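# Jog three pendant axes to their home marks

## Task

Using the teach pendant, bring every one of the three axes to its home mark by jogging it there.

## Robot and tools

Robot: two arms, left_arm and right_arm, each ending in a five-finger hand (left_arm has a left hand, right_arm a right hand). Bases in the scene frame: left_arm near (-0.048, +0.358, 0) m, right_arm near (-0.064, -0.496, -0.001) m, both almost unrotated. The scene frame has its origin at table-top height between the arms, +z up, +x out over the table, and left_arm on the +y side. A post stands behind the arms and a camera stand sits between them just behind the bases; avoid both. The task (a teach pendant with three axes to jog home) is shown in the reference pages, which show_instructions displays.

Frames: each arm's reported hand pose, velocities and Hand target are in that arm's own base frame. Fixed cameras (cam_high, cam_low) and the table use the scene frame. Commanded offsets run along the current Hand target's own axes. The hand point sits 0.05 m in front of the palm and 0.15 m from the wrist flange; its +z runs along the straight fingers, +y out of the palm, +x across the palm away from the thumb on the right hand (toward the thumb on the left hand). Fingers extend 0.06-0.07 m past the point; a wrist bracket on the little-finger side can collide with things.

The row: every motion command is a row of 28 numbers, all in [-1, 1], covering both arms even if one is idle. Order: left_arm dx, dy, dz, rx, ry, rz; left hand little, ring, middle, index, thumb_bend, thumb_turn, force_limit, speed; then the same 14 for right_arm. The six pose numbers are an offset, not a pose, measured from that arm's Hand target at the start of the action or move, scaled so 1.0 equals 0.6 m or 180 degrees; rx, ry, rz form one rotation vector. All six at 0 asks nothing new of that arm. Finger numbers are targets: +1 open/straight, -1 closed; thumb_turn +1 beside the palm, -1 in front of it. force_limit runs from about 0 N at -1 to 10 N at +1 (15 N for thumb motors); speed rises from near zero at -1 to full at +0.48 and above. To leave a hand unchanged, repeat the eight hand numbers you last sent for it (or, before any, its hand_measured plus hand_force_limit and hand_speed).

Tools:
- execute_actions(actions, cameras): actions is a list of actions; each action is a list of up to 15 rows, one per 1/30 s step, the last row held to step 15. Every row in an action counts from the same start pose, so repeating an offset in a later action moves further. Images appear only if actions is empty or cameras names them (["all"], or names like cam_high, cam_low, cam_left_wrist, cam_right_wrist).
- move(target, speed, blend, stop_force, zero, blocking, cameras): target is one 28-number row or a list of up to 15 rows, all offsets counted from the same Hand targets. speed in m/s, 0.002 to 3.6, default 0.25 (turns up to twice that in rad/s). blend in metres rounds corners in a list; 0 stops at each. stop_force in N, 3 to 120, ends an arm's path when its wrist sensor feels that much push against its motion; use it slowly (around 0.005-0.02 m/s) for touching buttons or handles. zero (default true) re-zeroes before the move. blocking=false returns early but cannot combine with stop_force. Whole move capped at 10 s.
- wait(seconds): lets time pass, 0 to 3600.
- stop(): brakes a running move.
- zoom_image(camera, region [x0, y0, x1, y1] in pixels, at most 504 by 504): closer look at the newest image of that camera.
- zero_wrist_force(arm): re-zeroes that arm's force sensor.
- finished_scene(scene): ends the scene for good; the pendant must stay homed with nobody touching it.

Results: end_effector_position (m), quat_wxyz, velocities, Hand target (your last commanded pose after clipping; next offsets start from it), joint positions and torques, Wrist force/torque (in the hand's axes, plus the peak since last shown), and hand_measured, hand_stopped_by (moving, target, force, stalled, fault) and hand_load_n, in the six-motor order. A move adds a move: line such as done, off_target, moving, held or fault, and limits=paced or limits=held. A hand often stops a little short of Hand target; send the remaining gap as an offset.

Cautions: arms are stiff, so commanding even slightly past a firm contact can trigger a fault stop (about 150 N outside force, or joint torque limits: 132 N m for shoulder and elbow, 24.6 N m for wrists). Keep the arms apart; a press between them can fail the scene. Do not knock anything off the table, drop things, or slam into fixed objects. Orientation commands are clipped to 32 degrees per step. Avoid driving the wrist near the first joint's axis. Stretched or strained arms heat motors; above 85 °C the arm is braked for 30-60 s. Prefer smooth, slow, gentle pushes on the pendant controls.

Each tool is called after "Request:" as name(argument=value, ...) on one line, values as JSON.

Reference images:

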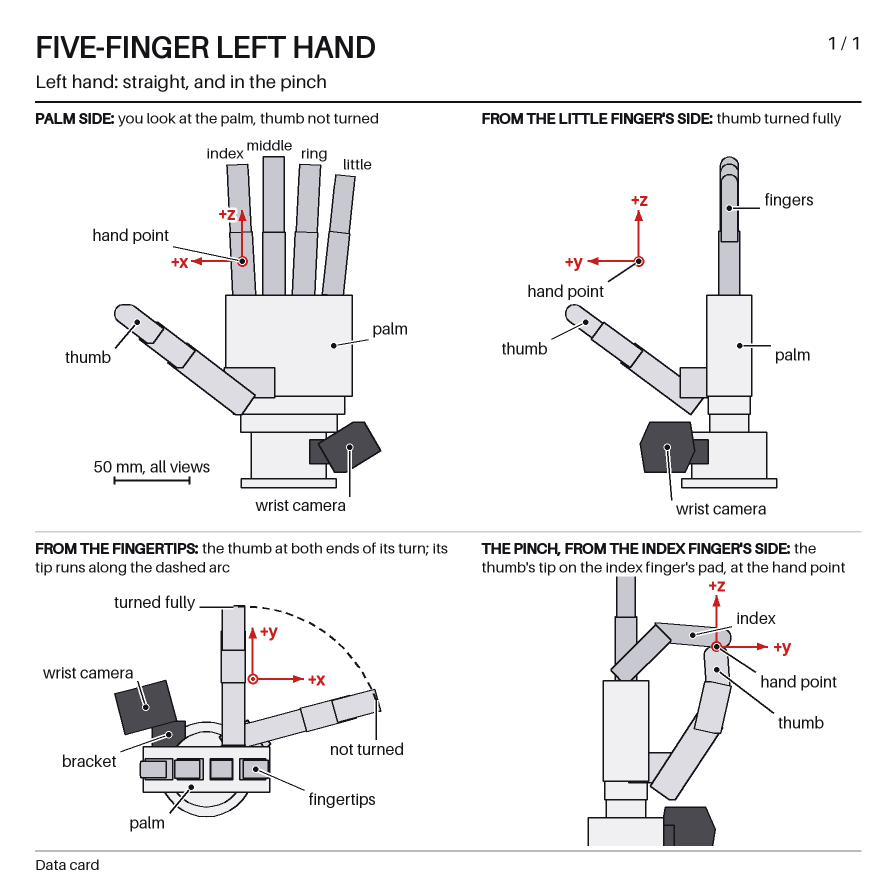

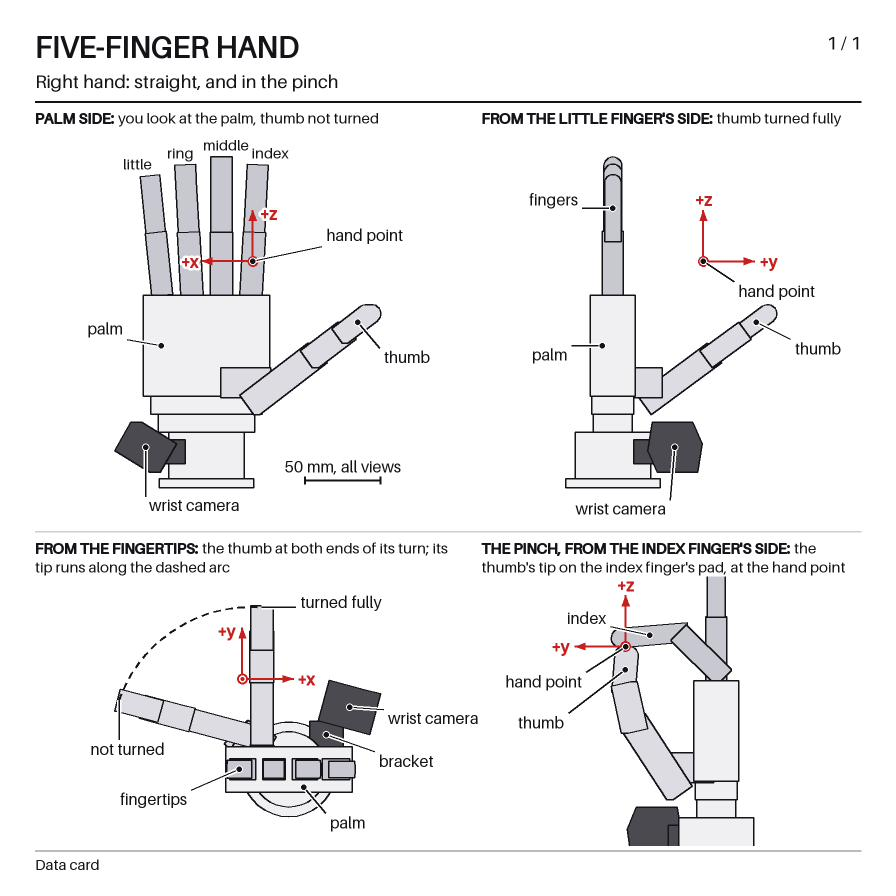

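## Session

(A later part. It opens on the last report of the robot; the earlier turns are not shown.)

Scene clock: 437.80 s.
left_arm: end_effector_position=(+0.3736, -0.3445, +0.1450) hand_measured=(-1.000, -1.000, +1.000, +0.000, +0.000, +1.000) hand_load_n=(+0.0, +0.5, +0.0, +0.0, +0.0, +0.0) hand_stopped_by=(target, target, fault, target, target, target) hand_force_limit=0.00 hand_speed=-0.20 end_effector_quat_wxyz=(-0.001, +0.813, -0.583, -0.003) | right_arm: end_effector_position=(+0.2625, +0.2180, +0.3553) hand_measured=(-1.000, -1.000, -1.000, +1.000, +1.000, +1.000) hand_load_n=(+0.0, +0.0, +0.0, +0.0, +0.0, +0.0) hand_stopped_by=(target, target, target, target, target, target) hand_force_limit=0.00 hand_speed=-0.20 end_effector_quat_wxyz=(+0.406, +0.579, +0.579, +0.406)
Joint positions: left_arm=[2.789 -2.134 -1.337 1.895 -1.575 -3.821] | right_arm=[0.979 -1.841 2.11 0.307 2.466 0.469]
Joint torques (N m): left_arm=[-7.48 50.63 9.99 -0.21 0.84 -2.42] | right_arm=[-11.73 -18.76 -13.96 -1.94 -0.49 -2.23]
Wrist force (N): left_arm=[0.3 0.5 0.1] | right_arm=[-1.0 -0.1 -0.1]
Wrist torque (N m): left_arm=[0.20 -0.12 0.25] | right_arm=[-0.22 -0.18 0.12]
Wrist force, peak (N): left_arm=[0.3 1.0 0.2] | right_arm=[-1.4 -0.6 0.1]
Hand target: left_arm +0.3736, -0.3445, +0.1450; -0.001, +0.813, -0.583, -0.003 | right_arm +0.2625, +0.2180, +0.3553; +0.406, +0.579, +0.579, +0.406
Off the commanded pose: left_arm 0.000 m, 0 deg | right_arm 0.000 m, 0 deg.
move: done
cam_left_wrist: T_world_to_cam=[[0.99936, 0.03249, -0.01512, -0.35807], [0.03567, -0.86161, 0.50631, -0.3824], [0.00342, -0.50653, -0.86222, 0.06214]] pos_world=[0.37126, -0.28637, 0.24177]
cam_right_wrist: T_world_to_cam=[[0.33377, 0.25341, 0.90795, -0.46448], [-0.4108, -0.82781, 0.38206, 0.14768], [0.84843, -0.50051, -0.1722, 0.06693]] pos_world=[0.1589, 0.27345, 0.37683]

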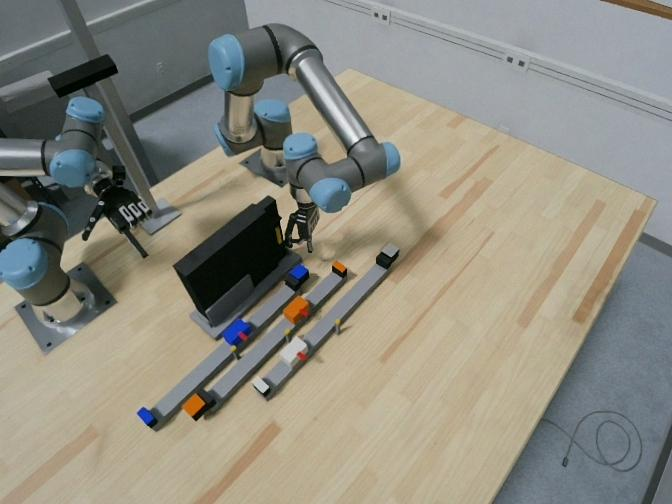

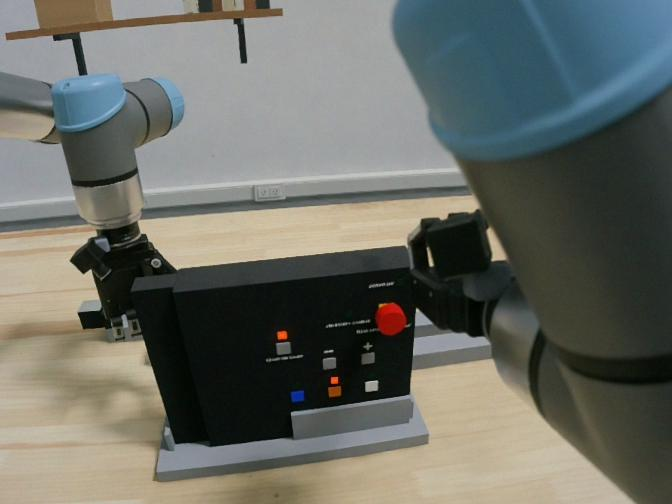

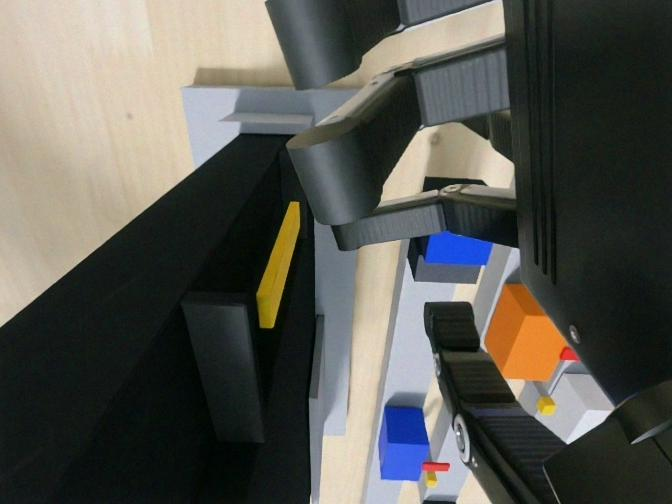

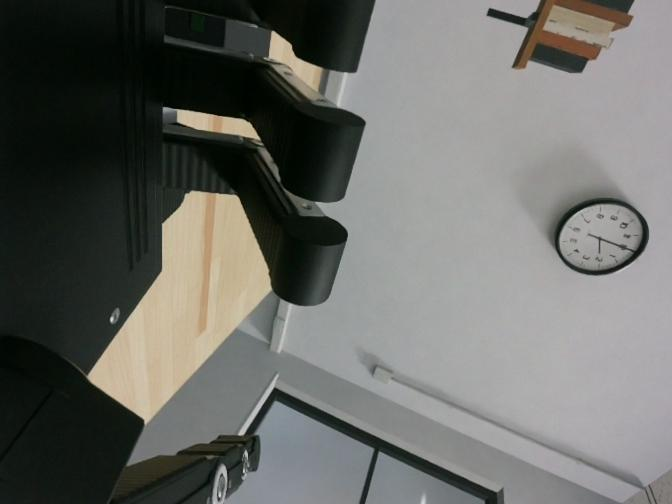

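Request:
zoom_image(camera="cam_high", region=[265, 210, 325, 260])

Scaled by 8.400.

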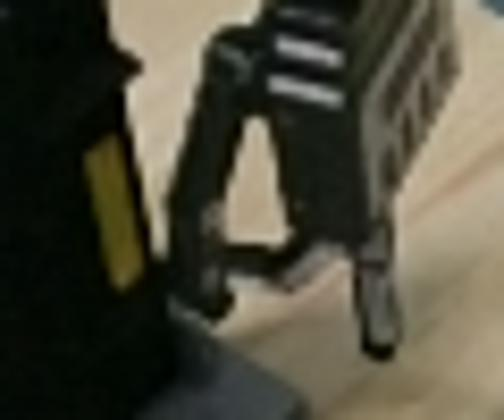

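Request:
move(target=[0.0017,0.05,0,0,0,0,-1,-1,1,0,0,1,0,-0.2,0,0,0,0,0,0,-1,-1,-1,1,1,1,0,-0.2], speed=0.01, cameras=["cam_high","cam_low","cam_left_wrist"], stop_force=4)

Request:
zoom_image(camera="cam_low", region=[250, 240, 440, 420])

Scene clock: 454.23 s.
left_arm: end_effector_position=(+0.3581, -0.3503, +0.1450) hand_measured=(-1.000, -1.000, +1.000, +0.000, +0.000, +1.000) hand_load_n=(+0.0, +0.5, +0.0, +1.5, +0.0, +0.0) hand_stopped_by=(target, target, fault, target, target, target) hand_force_limit=0.00 hand_speed=-0.20 end_effector_quat_wxyz=(-0.001, +0.813, -0.583, -0.003) | right_arm: end_effector_position=(+0.2625, +0.2180, +0.3553) hand_measured=(-1.000, -1.000, -1.000, +1.000, +1.000, +1.000) hand_load_n=(+0.0, +0.0, +0.0, +0.0, -0.5, +0.0) hand_stopped_by=(target, target, target, target, target, target) hand_force_limit=0.00 hand_speed=-0.20 end_effector_quat_wxyz=(+0.406, +0.579, +0.579, +0.406)
Joint positions: left_arm=[2.766 -2.113 -1.371 1.908 -1.575 -3.843] | right_arm=[0.979 -1.841 2.11 0.307 2.466 0.469]
Joint torques (N m): left_arm=[6.7 23.3 21.51 -5.1 1.7 2.61] | right_arm=[-11.73 -18.16 -13.25 -2.18 -0.42 -1.92]
Wrist force (N): left_arm=[0.6 -3.0 0.1] | right_arm=[-1.5 -0.2 0.2]
Wrist torque (N m): left_arm=[0.12 -0.14 0.20] | right_arm=[-0.25 -0.13 0.09]
Wrist force, peak (N): left_arm=[0.1 -3.9 0.0] | right_arm=[-1.6 -0.5 0.4]
Hand target: left_arm +0.3581, -0.3503, +0.1450; -0.001, +0.813, -0.583, -0.003 (not the last commanded pose) | right_arm +0.2625, +0.2180, +0.3553; +0.406, +0.579, +0.579, +0.406
Off the commanded pose: left_arm 0.013 m, 0 deg | right_arm 0.000 m, 0 deg.
move: contact (left_arm)
cam_left_wrist: T_world_to_cam=[[0.99936, 0.03249, -0.01512, -0.34229], [0.03567, -0.86165, 0.50624, -0.38683], [0.00342, -0.50645, -0.86226, 0.05929]] pos_world=[0.35566, -0.29217, 0.24177]

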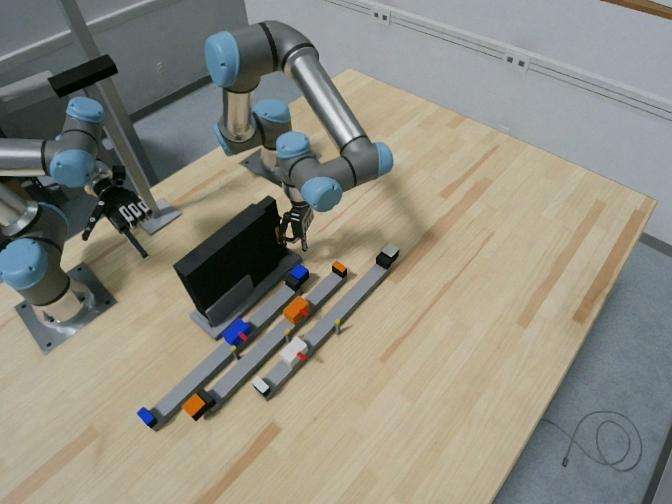

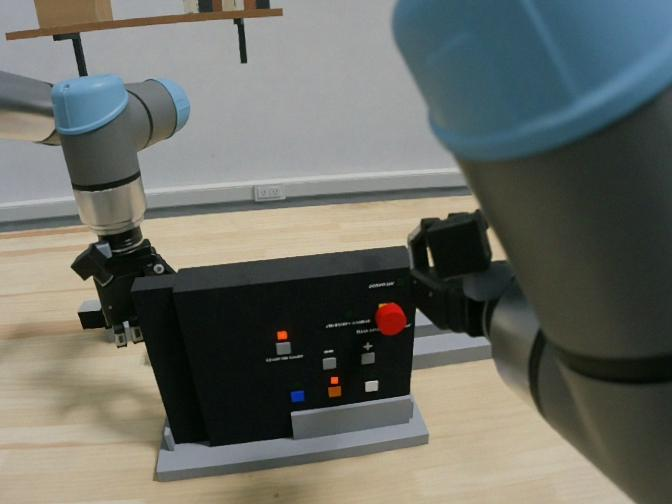

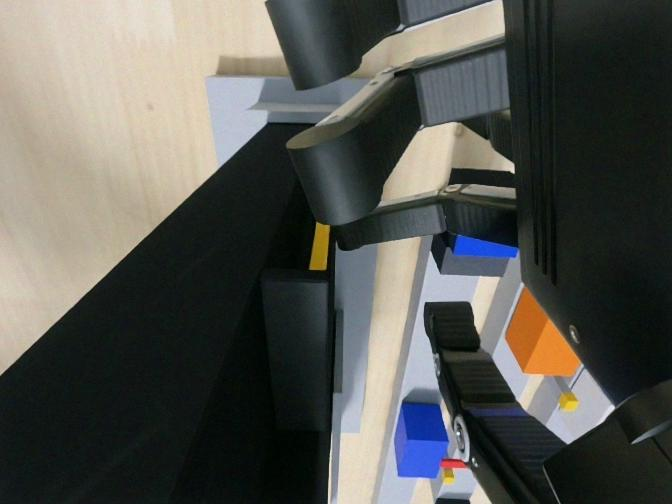

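Scaled by 2.653.

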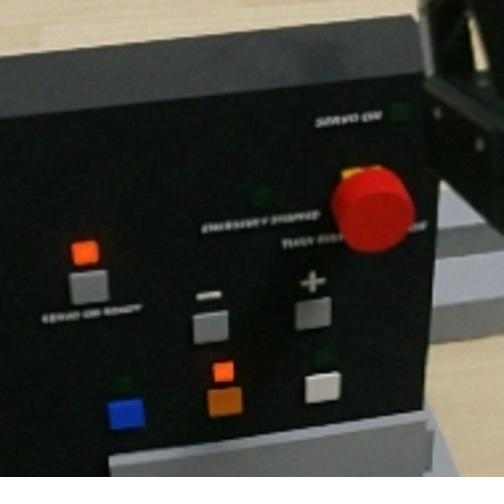

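Request:
move(target=[0,0.0034,0,0,0,0,-1,-1,1,0,0,1,0,-0.2,0,0,0,0,0,0,-1,-1,-1,1,1,1,0,-0.2], speed=0.01, cameras=["cam_low","cam_left_wrist"])

Request:
zoom_image(camera="cam_low", region=[350, 260, 440, 320])

Scene clock: 457.23 s.
left_arm: end_effector_position=(+0.3563, -0.3509, +0.1450) hand_measured=(-1.000, -1.000, +1.000, +0.000, +0.000, +1.000) hand_load_n=(+0.0, +0.0, +0.0, +2.5, +0.0, +0.0) hand_stopped_by=(target, target, fault, target, target, target) hand_force_limit=0.00 hand_speed=-0.20 end_effector_quat_wxyz=(-0.001, +0.813, -0.583, -0.003) | right_arm: end_effector_position=(+0.2625, +0.2180, +0.3553) hand_measured=(-1.000, -1.000, -1.000, +1.000, +1.000, +1.000) hand_load_n=(+0.0, +0.5, +0.0, +0.0, +0.0, +0.0) hand_stopped_by=(target, target, target, target, target, target) hand_force_limit=0.00 hand_speed=-0.20 end_effector_quat_wxyz=(+0.406, +0.579, +0.579, +0.406)
Joint positions: left_arm=[2.764 -2.11 -1.375 1.909 -1.575 -3.846] | right_arm=[0.979 -1.841 2.11 0.307 2.466 0.469]
Joint torques (N m): left_arm=[-10.24 52.03 7.34 -1.05 1.8 -2.47] | right_arm=[-9.94 -17.71 -13.7 -1.83 -0.29 -1.98]
Wrist force (N): left_arm=[0.0 -4.6 -0.3] | right_arm=[-1.1 0.0 0.3]
Wrist torque (N m): left_arm=[0.09 -0.15 0.32] | right_arm=[-0.22 -0.19 0.11]
Wrist force, peak (N): left_arm=[-0.2 -4.7 -0.1] | right_arm=[-1.4 -0.4 0.6]
Hand target: left_arm +0.3562, -0.3510, +0.1450; -0.001, +0.813, -0.583, -0.003 | right_arm +0.2625, +0.2180, +0.3553; +0.406, +0.579, +0.579, +0.406
Off the commanded pose: left_arm 0.000 m, 0 deg | right_arm 0.000 m, 0 deg.
move: done
cam_left_wrist: T_world_to_cam=[[0.99935, 0.03257, -0.01517, -0.34053], [0.03577, -0.86165, 0.50624, -0.38732], [0.00342, -0.50645, -0.86226, 0.05899]] pos_world=[0.35396, -0.29277, 0.24177]

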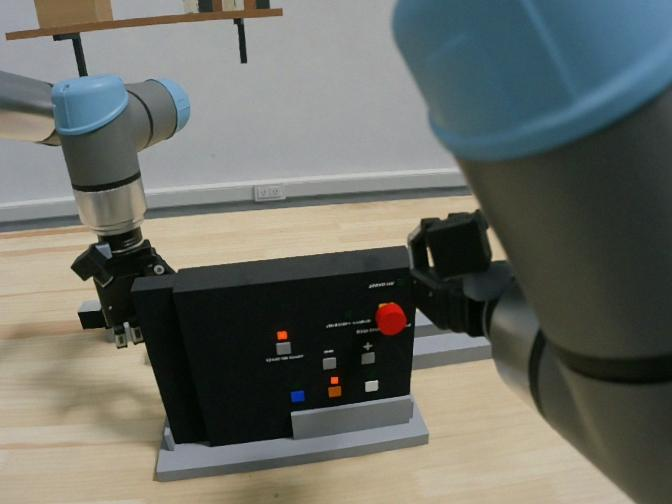

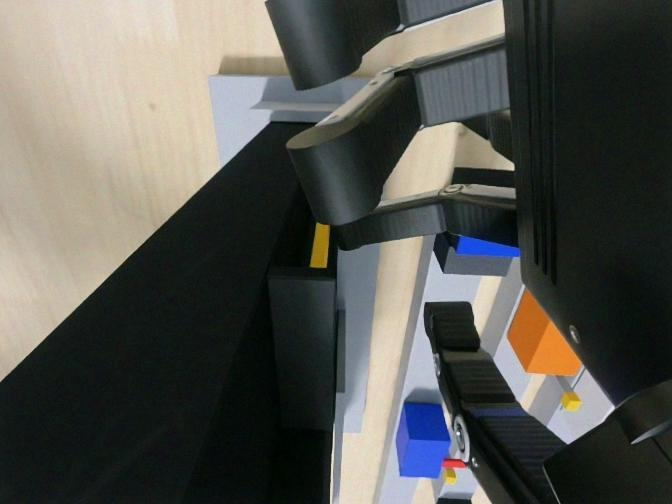

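Scaled by 5.600.

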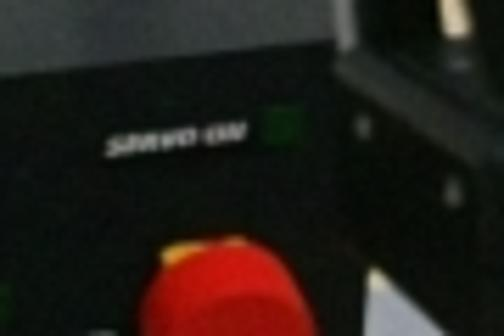

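Request:
move(target=[0,0.0025,0,0,0,0,-1,-1,1,0,0,1,0,-0.2,0,0,0,0,0,0,-1,-1,-1,1,1,1,0,-0.2], speed=0.01, cameras=["cam_low"])

Request:
zoom_image(camera="cam_low", region=[350, 260, 440, 320])

Scene clock: 460.00 s.
left_arm: end_effector_position=(+0.3548, -0.3514, +0.1450) hand_measured=(-1.000, -1.000, +1.000, +0.000, +0.000, +1.000) hand_load_n=(+0.0, +0.0, +0.0, +2.5, +0.0, +0.0) hand_stopped_by=(target, target, fault, target, target, target) hand_force_limit=0.00 hand_speed=-0.20 end_effector_quat_wxyz=(-0.001, +0.813, -0.583, -0.003) | right_arm: end_effector_position=(+0.2625, +0.2180, +0.3553) hand_measured=(-1.000, -1.000, -1.000, +1.000, +1.000, +1.000) hand_load_n=(+0.0, +0.0, +0.0, +0.0, +0.0, +0.0) hand_stopped_by=(target, target, target, target, target, target) hand_force_limit=0.00 hand_speed=-0.20 end_effector_quat_wxyz=(+0.406, +0.579, +0.579, +0.406)
Joint positions: left_arm=[2.762 -2.108 -1.379 1.911 -1.575 -3.848] | right_arm=[0.979 -1.841 2.11 0.307 2.466 0.469]
Joint torques (N m): left_arm=[-10.77 48.63 9.76 -0.76 1.74 -2.55] | right_arm=[-11.02 -17.61 -13.56 -1.86 -0.44 -1.97]
Wrist force (N): left_arm=[-0.1 -4.6 0.0] | right_arm=[-1.2 -0.2 0.2]
Wrist torque (N m): left_arm=[0.09 -0.14 0.32] | right_arm=[-0.24 -0.16 0.10]
Wrist force, peak (N): left_arm=[-0.2 -5.1 0.0] | right_arm=[-1.7 -0.1 0.1]
Hand target: left_arm +0.3547, -0.3514, +0.1450; -0.001, +0.813, -0.583, -0.003 | right_arm +0.2625, +0.2180, +0.3553; +0.406, +0.579, +0.579, +0.406
Off the commanded pose: left_arm 0.000 m, 0 deg | right_arm 0.000 m, 0 deg.
move: done

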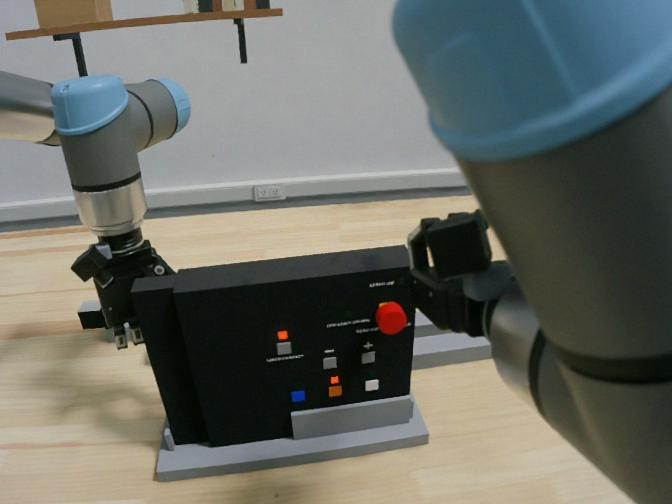

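Scaled by 5.600.

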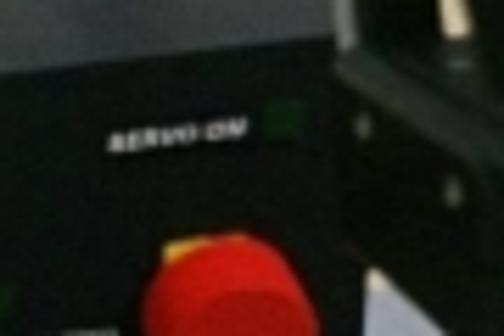

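Request:
move(target=[0,0.0025,0,0,0,0,-1,-1,1,0,0,1,0,-0.2,0,0,0,0,0,0,-1,-1,-1,1,1,1,0,-0.2], speed=0.01, cameras=["cam_low"])

Request:
zoom_image(camera="cam_low", region=[130, 230, 440, 480])

Scene clock: 462.97 s.
left_arm: end_effector_position=(+0.3534, -0.3519, +0.1451) hand_measured=(-1.000, -1.000, +1.000, +0.000, +0.000, +1.000) hand_load_n=(+0.0, +0.0, +0.0, +4.0, +0.0, +0.0) hand_stopped_by=(target, target, fault, target, target, target) hand_force_limit=0.00 hand_speed=-0.20 end_effector_quat_wxyz=(-0.001, +0.813, -0.583, -0.003) | right_arm: end_effector_position=(+0.2625, +0.2180, +0.3553) hand_measured=(-1.000, -1.000, -1.000, +1.000, +1.000, +1.000) hand_load_n=(+0.0, +0.0, +0.0, +0.0, +0.0, +0.0) hand_stopped_by=(target, target, target, target, target, target) hand_force_limit=0.00 hand_speed=-0.20 end_effector_quat_wxyz=(+0.406, +0.579, +0.579, +0.406)
Joint positions: left_arm=[2.76 -2.106 -1.382 1.912 -1.575 -3.85] | right_arm=[0.979 -1.841 2.11 0.307 2.466 0.469]
Joint torques (N m): left_arm=[-14.35 49.73 5.91 -2.03 2.16 -2.15] | right_arm=[-11.12 -17.59 -13.77 -1.78 -0.3 -1.9]
Wrist force (N): left_arm=[0.0 -11.5 -2.1] | right_arm=[-1.1 -0.2 0.1]
Wrist torque (N m): left_arm=[0.10 -0.16 0.36] | right_arm=[-0.24 -0.18 0.10]
Wrist force, peak (N): left_arm=[0.0 -11.5 -2.1] | right_arm=[-1.7 -0.4 0.5]
Hand target: left_arm +0.3533, -0.3519, +0.1450; -0.001, +0.813, -0.583, -0.003 | right_arm +0.2625, +0.2180, +0.3553; +0.406, +0.579, +0.579, +0.406
Off the commanded pose: left_arm 0.000 m, 0 deg | right_arm 0.000 m, 0 deg.
move: done

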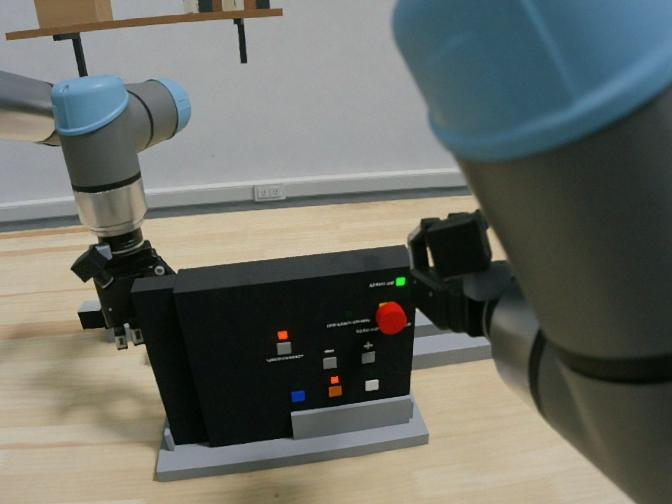

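Scaled by 1.626.

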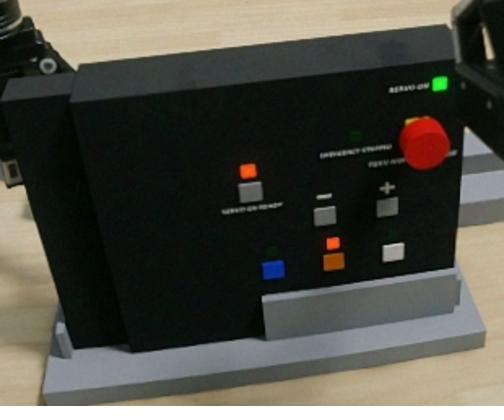

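Request:
move(target=[[0,0,0,0,0,0,-1,-1,1,0,0,1,0,-0.2,0.0847,-0.112,0.0042,0,0,0,-1,-1,-1,1,1,1,0,-0.2],[0,0,0,0,0,0,-1,-1,1,0,0,1,0,-0.2,0.1415,-0.2205,0.0518,0,0,0,-1,-1,-1,1,1,1,0,-0.2],[0,0,0,0,0,0,-1,-1,1,0,0,1,0,-0.2,0.1422,-0.1972,0.1162,0,0,0,-1,-1,-1,1,1,1,0,-0.2]], speed=[0.12,0.12,0.05], blend=[0.02,0.01,0], cameras=["cam_low","cam_high","cam_right_wrist"])

Request:
zoom_image(camera="cam_high", region=[210, 250, 420, 400])

Scene clock: 477.80 s.
left_arm: end_effector_position=(+0.3533, -0.3519, +0.1450) hand_measured=(-1.000, -1.000, +1.000, +0.000, +0.000, +1.000) hand_load_n=(+0.0, +0.0, +0.0, +3.5, +0.0, +0.0) hand_stopped_by=(target, target, fault, target, target, target) hand_force_limit=0.00 hand_speed=-0.20 end_effector_quat_wxyz=(-0.001, +0.813, -0.583, -0.003) | right_arm: end_effector_position=(+0.2877, +0.3032, +0.2203) hand_measured=(-1.000, -1.000, -1.000, +1.000, +1.000, +1.000) hand_load_n=(+0.0, +0.0, +0.0, +0.0, +0.0, +0.0) hand_stopped_by=(target, target, target, target, target, target) hand_force_limit=0.00 hand_speed=-0.20 end_effector_quat_wxyz=(+0.406, +0.579, +0.579, +0.406)
Joint positions: left_arm=[2.76 -2.106 -1.382 1.912 -1.575 -3.85] | right_arm=[1.067 -1.409 2.111 -0.057 2.539 0.554]
Joint torques (N m): left_arm=[-11.08 48.57 6.81 -1.86 2.78 -2.17] | right_arm=[-10.98 -31.83 -9.24 -2.03 -0.33 -1.91]
Wrist force (N): left_arm=[0.2 -12.4 -2.3] | right_arm=[-1.6 0.2 0.1]
Wrist torque (N m): left_arm=[0.10 -0.18 0.38] | right_arm=[-0.19 -0.14 0.10]
Wrist force, peak (N): left_arm=[0.0 -12.9 -2.4] | right_arm=[-1.8 -0.5 0.3]
Hand target: left_arm +0.3533, -0.3519, +0.1450; -0.001, +0.813, -0.583, -0.003 | right_arm +0.2878, +0.3032, +0.2203; +0.406, +0.579, +0.579, +0.406
Off the commanded pose: left_arm 0.000 m, 0 deg | right_arm 0.000 m, 0 deg.
move: done
cam_right_wrist: T_world_to_cam=[[0.33377, 0.25341, 0.90795, -0.3719], [-0.4108, -0.82781, 0.38206, 0.28014], [0.84843, -0.50051, -0.1722, 0.06495]] pos_world=[0.1841, 0.35865, 0.24183]
Images, in order (width x height): cam_high 672x504, cam_low 672x504, cam_right_wrist 672x504.

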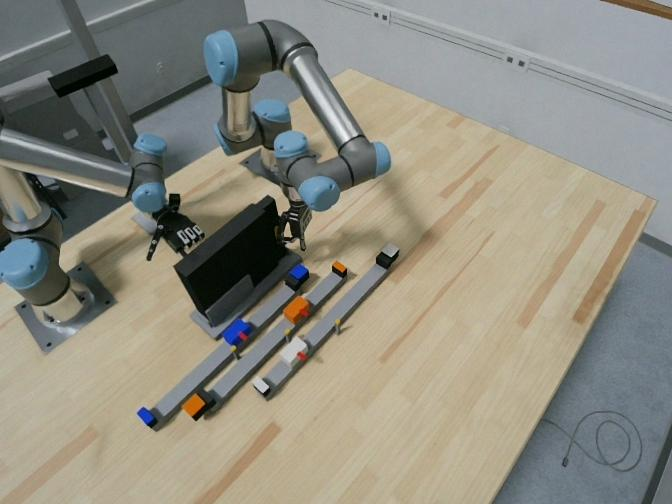

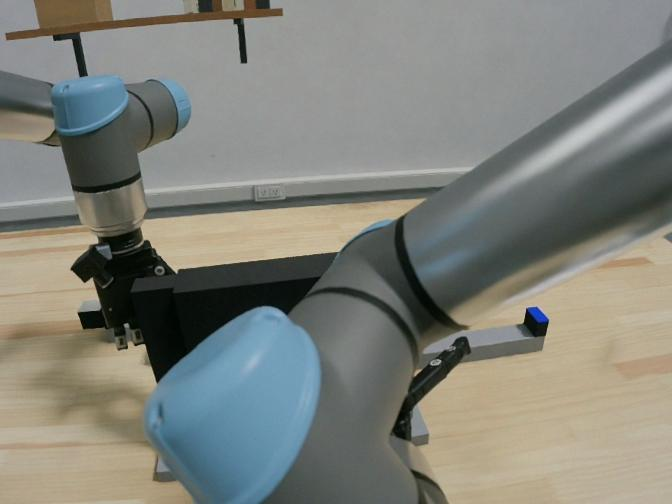

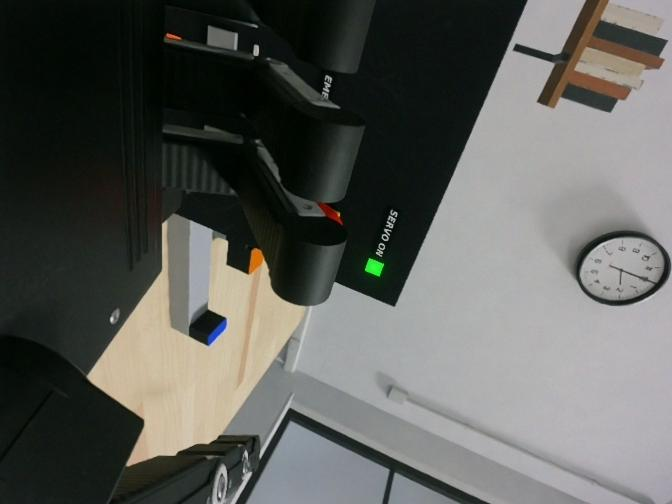

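Scaled by 2.400.

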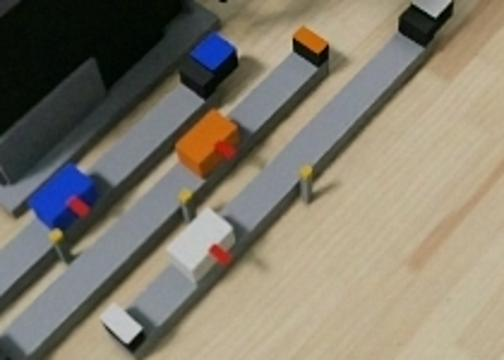

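Request:
move(target=[0,0,0,0,0,0,-1,-1,1,0,0,1,0,-0.2,0.0003,0.0142,0.0392,0,0,0,-1,-1,-1,1,1,1,0,-0.2], speed=0.006, stop_force=6)

Request:
move(target=[0,0,0,0,0,0,-1,-1,1,0,0,1,0,-0.2,0,-0.0062,-0.0172,0,0,0,-1,-1,-1,1,1,1,0,-0.2], speed=0.05, cameras=["cam_high","cam_right_wrist"])

Request:
zoom_image(camera="cam_high", region=[210, 250, 420, 400])

Scene clock: 486.10 s.
left_arm: end_effector_position=(+0.3533, -0.3519, +0.1450) hand_measured=(-1.000, -1.000, +1.000, +0.000, +0.000, +1.000) hand_load_n=(+0.0, +0.0, +0.0, +3.5, +0.0, +0.0) hand_stopped_by=(target, target, fault, target, target, target) hand_force_limit=0.00 hand_speed=-0.20 end_effector_quat_wxyz=(-0.001, +0.813, -0.583, -0.003) | right_arm: end_effector_position=(+0.3040, +0.3033, +0.2203) hand_measured=(-1.000, -1.000, -1.000, +1.000, +1.000, +1.000) hand_load_n=(+0.0, +0.0, +0.0, +0.0, +0.0, +0.0) hand_stopped_by=(target, target, target, target, target, target) hand_force_limit=0.00 hand_speed=-0.20 end_effector_quat_wxyz=(+0.406, +0.579, +0.579, +0.406)
Joint positions: left_arm=[2.76 -2.106 -1.382 1.912 -1.575 -3.85] | right_arm=[1.022 -1.414 2.11 -0.088 2.502 0.508]
Joint torques (N m): left_arm=[-12.2 47.86 5.34 -1.93 3 -2.22] | right_arm=[7.97 -15.31 -17.4 2.93 2.7 2.47]
Wrist force (N): left_arm=[-0.1 -12.5 -2.2] | right_arm=[-1.2 -3.4 -5.8]
Wrist torque (N m): left_arm=[0.09 -0.14 0.37] | right_arm=[-0.02 -0.08 0.05]
Wrist force, peak (N): left_arm=[0.2 -12.9 -2.4] | right_arm=[-0.8 -3.4 -10.2]
Hand target: left_arm +0.3533, -0.3519, +0.1450; -0.001, +0.813, -0.583, -0.003 | right_arm +0.3040, +0.3033, +0.2203; +0.406, +0.579, +0.579, +0.406 (not the last commanded pose)
Off the commanded pose: left_arm 0.000 m, 0 deg | right_arm 0.009 m, 0 deg.
move: contact (right_arm)

Scene clock: 486.87 s.
left_arm: end_effector_position=(+0.3533, -0.3519, +0.1450) hand_measured=(-1.000, -1.000, +1.000, +0.000, +0.000, +1.000) hand_load_n=(+0.0, +0.5, +0.0, +3.5, +0.0, +0.0) hand_stopped_by=(target, target, fault, target, target, target) hand_force_limit=0.00 hand_speed=-0.20 end_effector_quat_wxyz=(-0.001, +0.813, -0.583, -0.003) | right_arm: end_effector_position=(+0.2931, +0.3033, +0.2203) hand_measured=(-1.000, -1.000, -1.000, +1.000, +1.000, +1.000) hand_load_n=(+0.0, +0.0, +0.0, +0.0, +0.0, +0.0) hand_stopped_by=(target, target, target, target, target, target) hand_force_limit=0.00 hand_speed=-0.20 end_effector_quat_wxyz=(+0.406, +0.579, +0.579, +0.406)
Joint positions: left_arm=[2.76 -2.106 -1.382 1.912 -1.575 -3.85] | right_arm=[1.052 -1.411 2.111 -0.068 2.526 0.538]
Joint torques (N m): left_arm=[-12.3 48.2 6.14 -2.09 2.81 -2.14] | right_arm=[9.76 -11.02 -21.49 3.62 2.45 2.44]
Wrist force (N): left_arm=[0.0 -12.6 -2.3] | right_arm=[-1.4 -0.4 0.4]
Wrist torque (N m): left_arm=[0.08 -0.16 0.37] | right_arm=[-0.30 -0.18 -0.01]
Wrist force, peak (N): left_arm=[0.1 -12.8 -2.2] | right_arm=[-1.3 -3.3 -5.5]
Hand target: left_arm +0.3533, -0.3519, +0.1450; -0.001, +0.813, -0.583, -0.003 | right_arm +0.2930, +0.3033, +0.2203; +0.406, +0.579, +0.579, +0.406
Off the commanded pose: left_arm 0.000 m, 0 deg | right_arm 0.000 m, 0 deg.
move: done
cam_right_wrist: T_world_to_cam=[[0.33376, 0.25352, 0.90793, -0.37367], [-0.41067, -0.82785, 0.38212, 0.28245], [0.8485, -0.50039, -0.17219, 0.06035]] pos_world=[0.18951, 0.35875, 0.24173]

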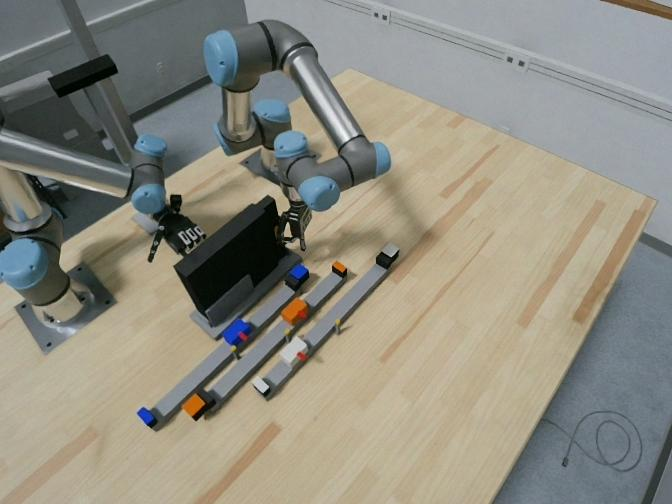

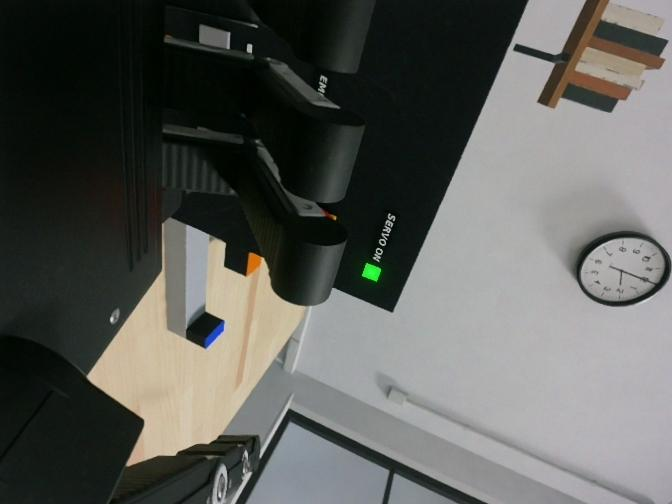

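Scaled by 2.400.

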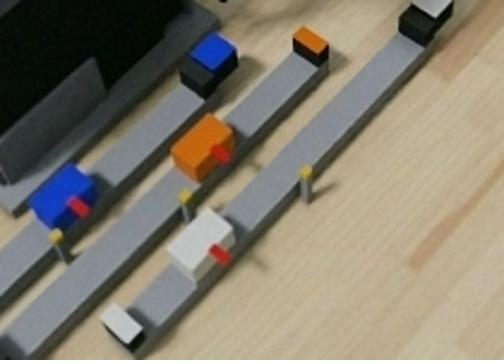

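Request:
move(target=[0,0,0,0,0,0,-1,-1,1,0,0,1,0,-0.2,0.0003,0.0142,0.0392,0,0,0,-1,-1,-1,1,1,1,0,-0.2], speed=0.006, stop_force=6, cameras=["cam_high"])

Request:
zoom_image(camera="cam_high", region=[260, 280, 330, 350])

Request:
wait(seconds=3, cameras=["cam_high"])

Request:
move(target=[0,0,0,0,0,0,-1,-1,1,0,0,1,0,-0.2,0,-0.0062,-0.0172,0,0,0,-1,-1,-1,1,1,1,0,-0.2], speed=0.05, cameras=["cam_high"])

Request:
zoom_image(camera="cam_high", region=[260, 280, 330, 350])

Scene clock: 498.43 s.
left_arm: end_effector_position=(+0.3533, -0.3519, +0.1450) hand_measured=(-1.000, -1.000, +1.000, +0.000, +0.000, +1.000) hand_load_n=(+0.0, +0.0, -0.5, +3.5, +0.0, +0.0) hand_stopped_by=(target, target, fault, target, target, target) hand_force_limit=0.00 hand_speed=-0.20 end_effector_quat_wxyz=(-0.001, +0.813, -0.583, -0.003) | right_arm: end_effector_position=(+0.3039, +0.3034, +0.2203) hand_measured=(-1.000, -1.000, -1.000, +1.000, +1.000, +1.000) hand_load_n=(-0.5, +0.0, +0.0, +0.0, +0.0, +0.0) hand_stopped_by=(target, target, target, target, target, target) hand_force_limit=0.00 hand_speed=-0.20 end_effector_quat_wxyz=(+0.406, +0.579, +0.579, +0.406)
Joint positions: left_arm=[2.76 -2.106 -1.382 1.912 -1.575 -3.85] | right_arm=[1.022 -1.414 2.11 -0.088 2.502 0.509]
Joint torques (N m): left_arm=[-11.48 48.14 6.9 -2.03 2.61 -2.24] | right_arm=[8.45 -16.78 -16.31 3.07 2.77 2.4]
Wrist force (N): left_arm=[-0.1 -12.6 -2.4] | right_arm=[-1.3 -3.4 -4.9]
Wrist torque (N m): left_arm=[0.10 -0.15 0.36] | right_arm=[-0.09 -0.08 0.04]
Wrist force, peak (N): left_arm=[0.1 -12.9 -2.3] | right_arm=[-0.8 -3.1 -9.3]
Hand target: left_arm +0.3533, -0.3519, +0.1450; -0.001, +0.813, -0.583, -0.003 | right_arm +0.3039, +0.3034, +0.2203; +0.406, +0.579, +0.579, +0.406 (not the last commanded pose)
Off the commanded pose: left_arm 0.000 m, 0 deg | right_arm 0.014 m, 0 deg.
move: contact (right_arm)

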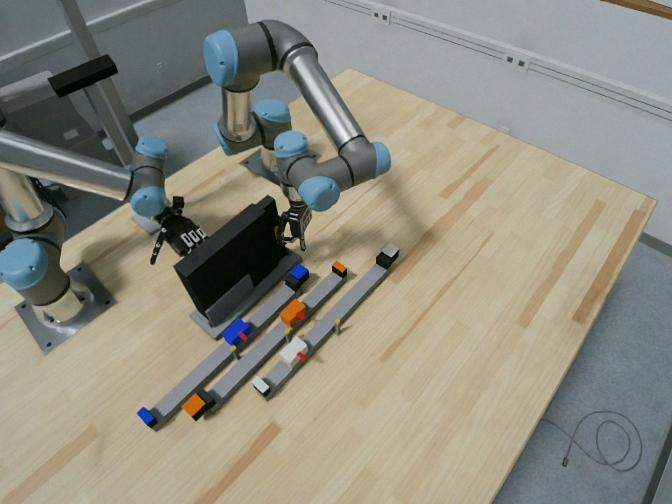

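Scaled by 7.200.

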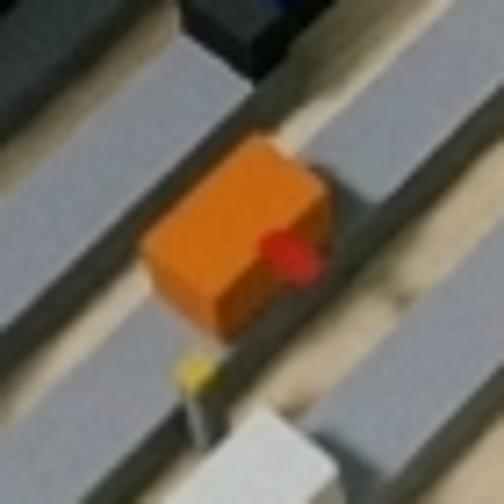

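Scene clock: 501.43 s.
left_arm: end_effector_position=(+0.3533, -0.3519, +0.1450) hand_measured=(-1.000, -1.000, +1.000, +0.000, +0.000, +1.000) hand_load_n=(+0.0, +0.0, +0.0, +4.0, +0.0, +0.0) hand_stopped_by=(target, target, fault, target, target, target) hand_force_limit=0.00 hand_speed=-0.20 end_effector_quat_wxyz=(-0.001, +0.813, -0.583, -0.003) | right_arm: end_effector_position=(+0.3039, +0.3034, +0.2203) hand_measured=(-1.000, -1.000, -1.000, +1.000, +1.000, +1.000) hand_load_n=(+0.0, +0.0, +0.0, +0.0, +0.0, +0.0) hand_stopped_by=(target, target, target, target, target, target) hand_force_limit=0.00 hand_speed=-0.20 end_effector_quat_wxyz=(+0.406, +0.579, +0.579, +0.406)
Joint positions: left_arm=[2.76 -2.106 -1.382 1.912 -1.575 -3.85] | right_arm=[1.022 -1.414 2.11 -0.088 2.502 0.509]
Joint torques (N m): left_arm=[-12.03 47.2 6.63 -2.02 2.89 -2.06] | right_arm=[7.46 -12.79 -12.76 3.03 2.55 2.34]
Wrist force (N): left_arm=[0.2 -12.7 -2.4] | right_arm=[-1.4 -2.7 -5.0]
Wrist torque (N m): left_arm=[0.08 -0.19 0.39] | right_arm=[0.02 -0.07 0.05]
Wrist force, peak (N): left_arm=[0.1 -12.9 -2.5] | right_arm=[-1.7 -3.3 -5.1]
Hand target: left_arm +0.3533, -0.3519, +0.1450; -0.001, +0.813, -0.583, -0.003 | right_arm +0.3039, +0.3034, +0.2203; +0.406, +0.579, +0.579, +0.406 (not the last commanded pose)
Off the commanded pose: left_arm 0.000 m, 0 deg | right_arm 0.014 m, 0 deg.
wait: 3.00 s; at rest by 0.17 s

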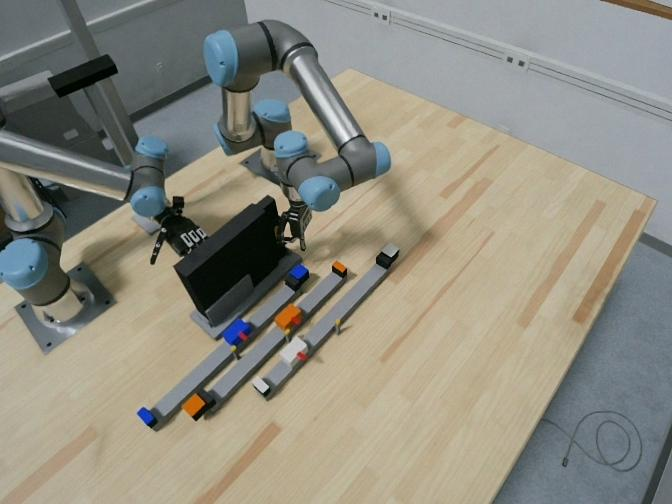

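Scene clock: 502.20 s.
left_arm: end_effector_position=(+0.3533, -0.3519, +0.1450) hand_measured=(-1.000, -1.000, +1.000, +0.000, +0.000, +1.000) hand_load_n=(+0.0, +0.0, +0.0, +3.5, +0.0, +0.0) hand_stopped_by=(target, target, fault, target, target, target) hand_force_limit=0.00 hand_speed=-0.20 end_effector_quat_wxyz=(-0.001, +0.813, -0.583, -0.003) | right_arm: end_effector_position=(+0.2931, +0.3033, +0.2203) hand_measured=(-1.000, -1.000, -1.000, +1.000, +1.000, +1.000) hand_load_n=(+0.0, +0.0, +0.0, +0.0, +0.0, +0.0) hand_stopped_by=(target, target, target, target, target, target) hand_force_limit=0.00 hand_speed=-0.20 end_effector_quat_wxyz=(+0.406, +0.579, +0.579, +0.406)
Joint positions: left_arm=[2.76 -2.106 -1.382 1.912 -1.575 -3.85] | right_arm=[1.052 -1.411 2.111 -0.068 2.527 0.538]
Joint torques (N m): left_arm=[-12.49 48.21 7.34 -2.01 2.83 -2.1] | right_arm=[9.21 -10.77 -21.78 3.85 2.55 2.35]
Wrist force (N): left_arm=[-0.1 -12.7 -2.4] | right_arm=[-1.2 0.1 0.7]
Wrist torque (N m): left_arm=[0.07 -0.15 0.37] | right_arm=[-0.23 -0.22 0.02]
Wrist force, peak (N): left_arm=[-0.1 -12.7 -2.4] | right_arm=[-1.5 -3.4 -4.8]
Hand target: left_arm +0.3533, -0.3519, +0.1450; -0.001, +0.813, -0.583, -0.003 | right_arm +0.2930, +0.3034, +0.2203; +0.406, +0.579, +0.579, +0.406
Off the commanded pose: left_arm 0.000 m, 0 deg | right_arm 0.000 m, 0 deg.
move: done

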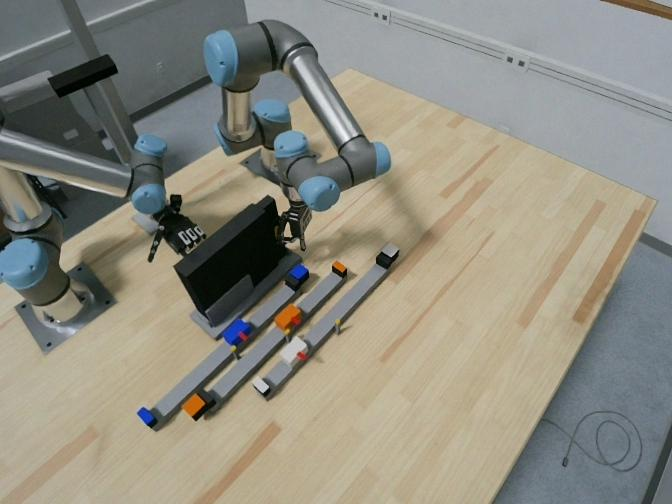

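Scaled by 7.200.

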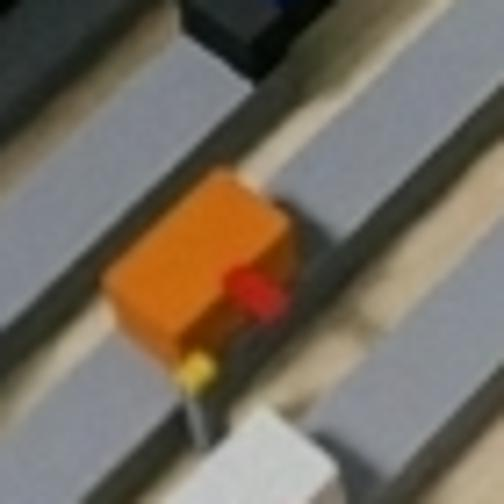

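Request:
execute_actions(actions=[], cameras=["cam_high","cam_left_wrist"])

Request:
zoom_image(camera="cam_left_wrist", region=[390, 260, 630, 500])

Request:
zoom_image(camera="cam_high", region=[220, 305, 350, 375])

Scene clock: 511.70 s.
left_arm: end_effector_position=(+0.3533, -0.3519, +0.1450) hand_measured=(-1.000, -1.000, +1.000, +0.000, +0.000, +1.000) hand_load_n=(+0.0, +0.0, +0.0, +3.5, +0.0, +0.0) hand_stopped_by=(target, target, fault, target, target, target) hand_force_limit=0.00 hand_speed=-0.20 end_effector_quat_wxyz=(-0.001, +0.813, -0.583, -0.003) | right_arm: end_effector_position=(+0.2930, +0.3034, +0.2203) hand_measured=(-1.000, -1.000, -1.000, +1.000, +1.000, +1.000) hand_load_n=(+0.0, +0.0, +0.0, +0.0, -0.5, +0.0) hand_stopped_by=(target, target, target, target, target, target) hand_force_limit=0.00 hand_speed=-0.20 end_effector_quat_wxyz=(+0.406, +0.579, +0.579, +0.406)
Joint positions: left_arm=[2.76 -2.106 -1.382 1.912 -1.575 -3.85] | right_arm=[1.052 -1.411 2.11 -0.067 2.527 0.539]
Joint velocities: within noise
Joint torques (N m): left_arm=[-11.76 47.89 5.72 -2.15 2.98 -2.09] | right_arm=[9.87 -12.2 -22.99 3.38 2.45 2.49]
Wrist force (N): left_arm=[-0.1 -12.8 -2.3] | right_arm=[-1.2 -0.1 0.1]
Wrist torque (N m): left_arm=[0.05 -0.15 0.37] | right_arm=[-0.23 -0.20 0.01]
Wrist force, peak (N): left_arm=[0.1 -13.0 -2.2] | right_arm=[-1.8 -0.3 0.5]
Hand target: left_arm +0.3533, -0.3519, +0.1450; -0.001, +0.813, -0.583, -0.003 | right_arm +0.2930, +0.3034, +0.2203; +0.406, +0.579, +0.579, +0.406
Off the commanded pose: left_arm 0.000 m, 0 deg | right_arm 0.000 m, 0 deg.
camera_calibration:
cam_left_wrist: T_world_to_cam=[[0.99936, 0.03249, -0.01512, -0.33754], [0.03567, -0.86165, 0.50624, -0.38809], [0.00342, -0.50645, -0.86226, 0.05858]] pos_world=[0.35096, -0.29377, 0.24187]
Images, in order (width x height): cam_high 672x504, cam_left_wrist 672x504.

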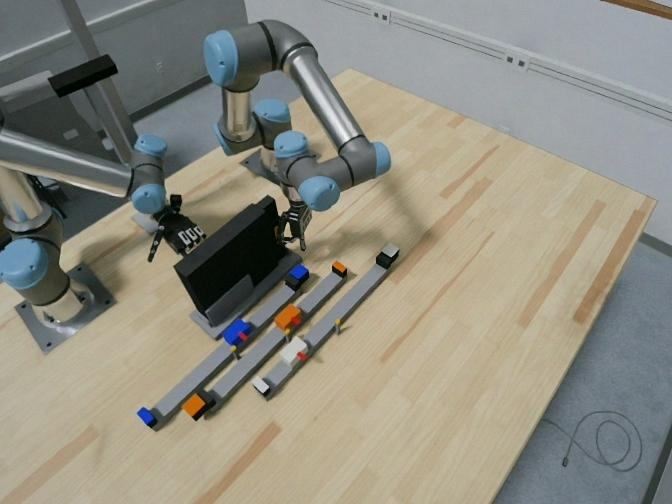

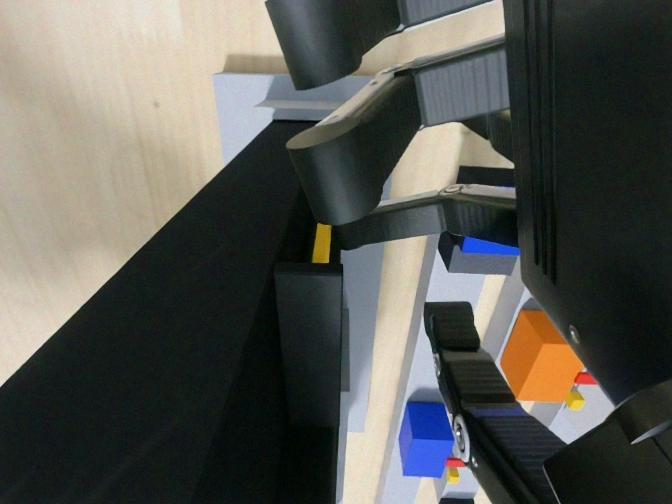

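Scaled by 2.100.

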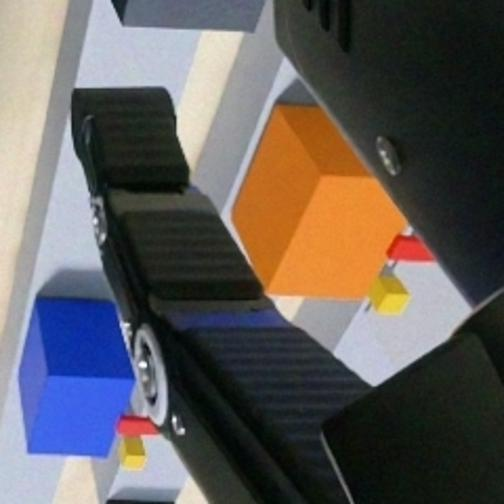

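Scaled by 3.877.

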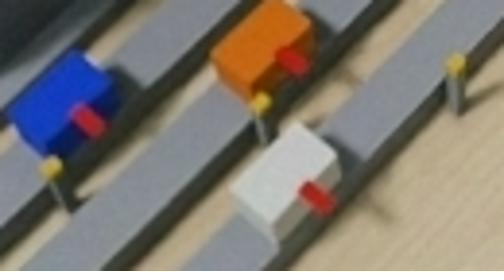

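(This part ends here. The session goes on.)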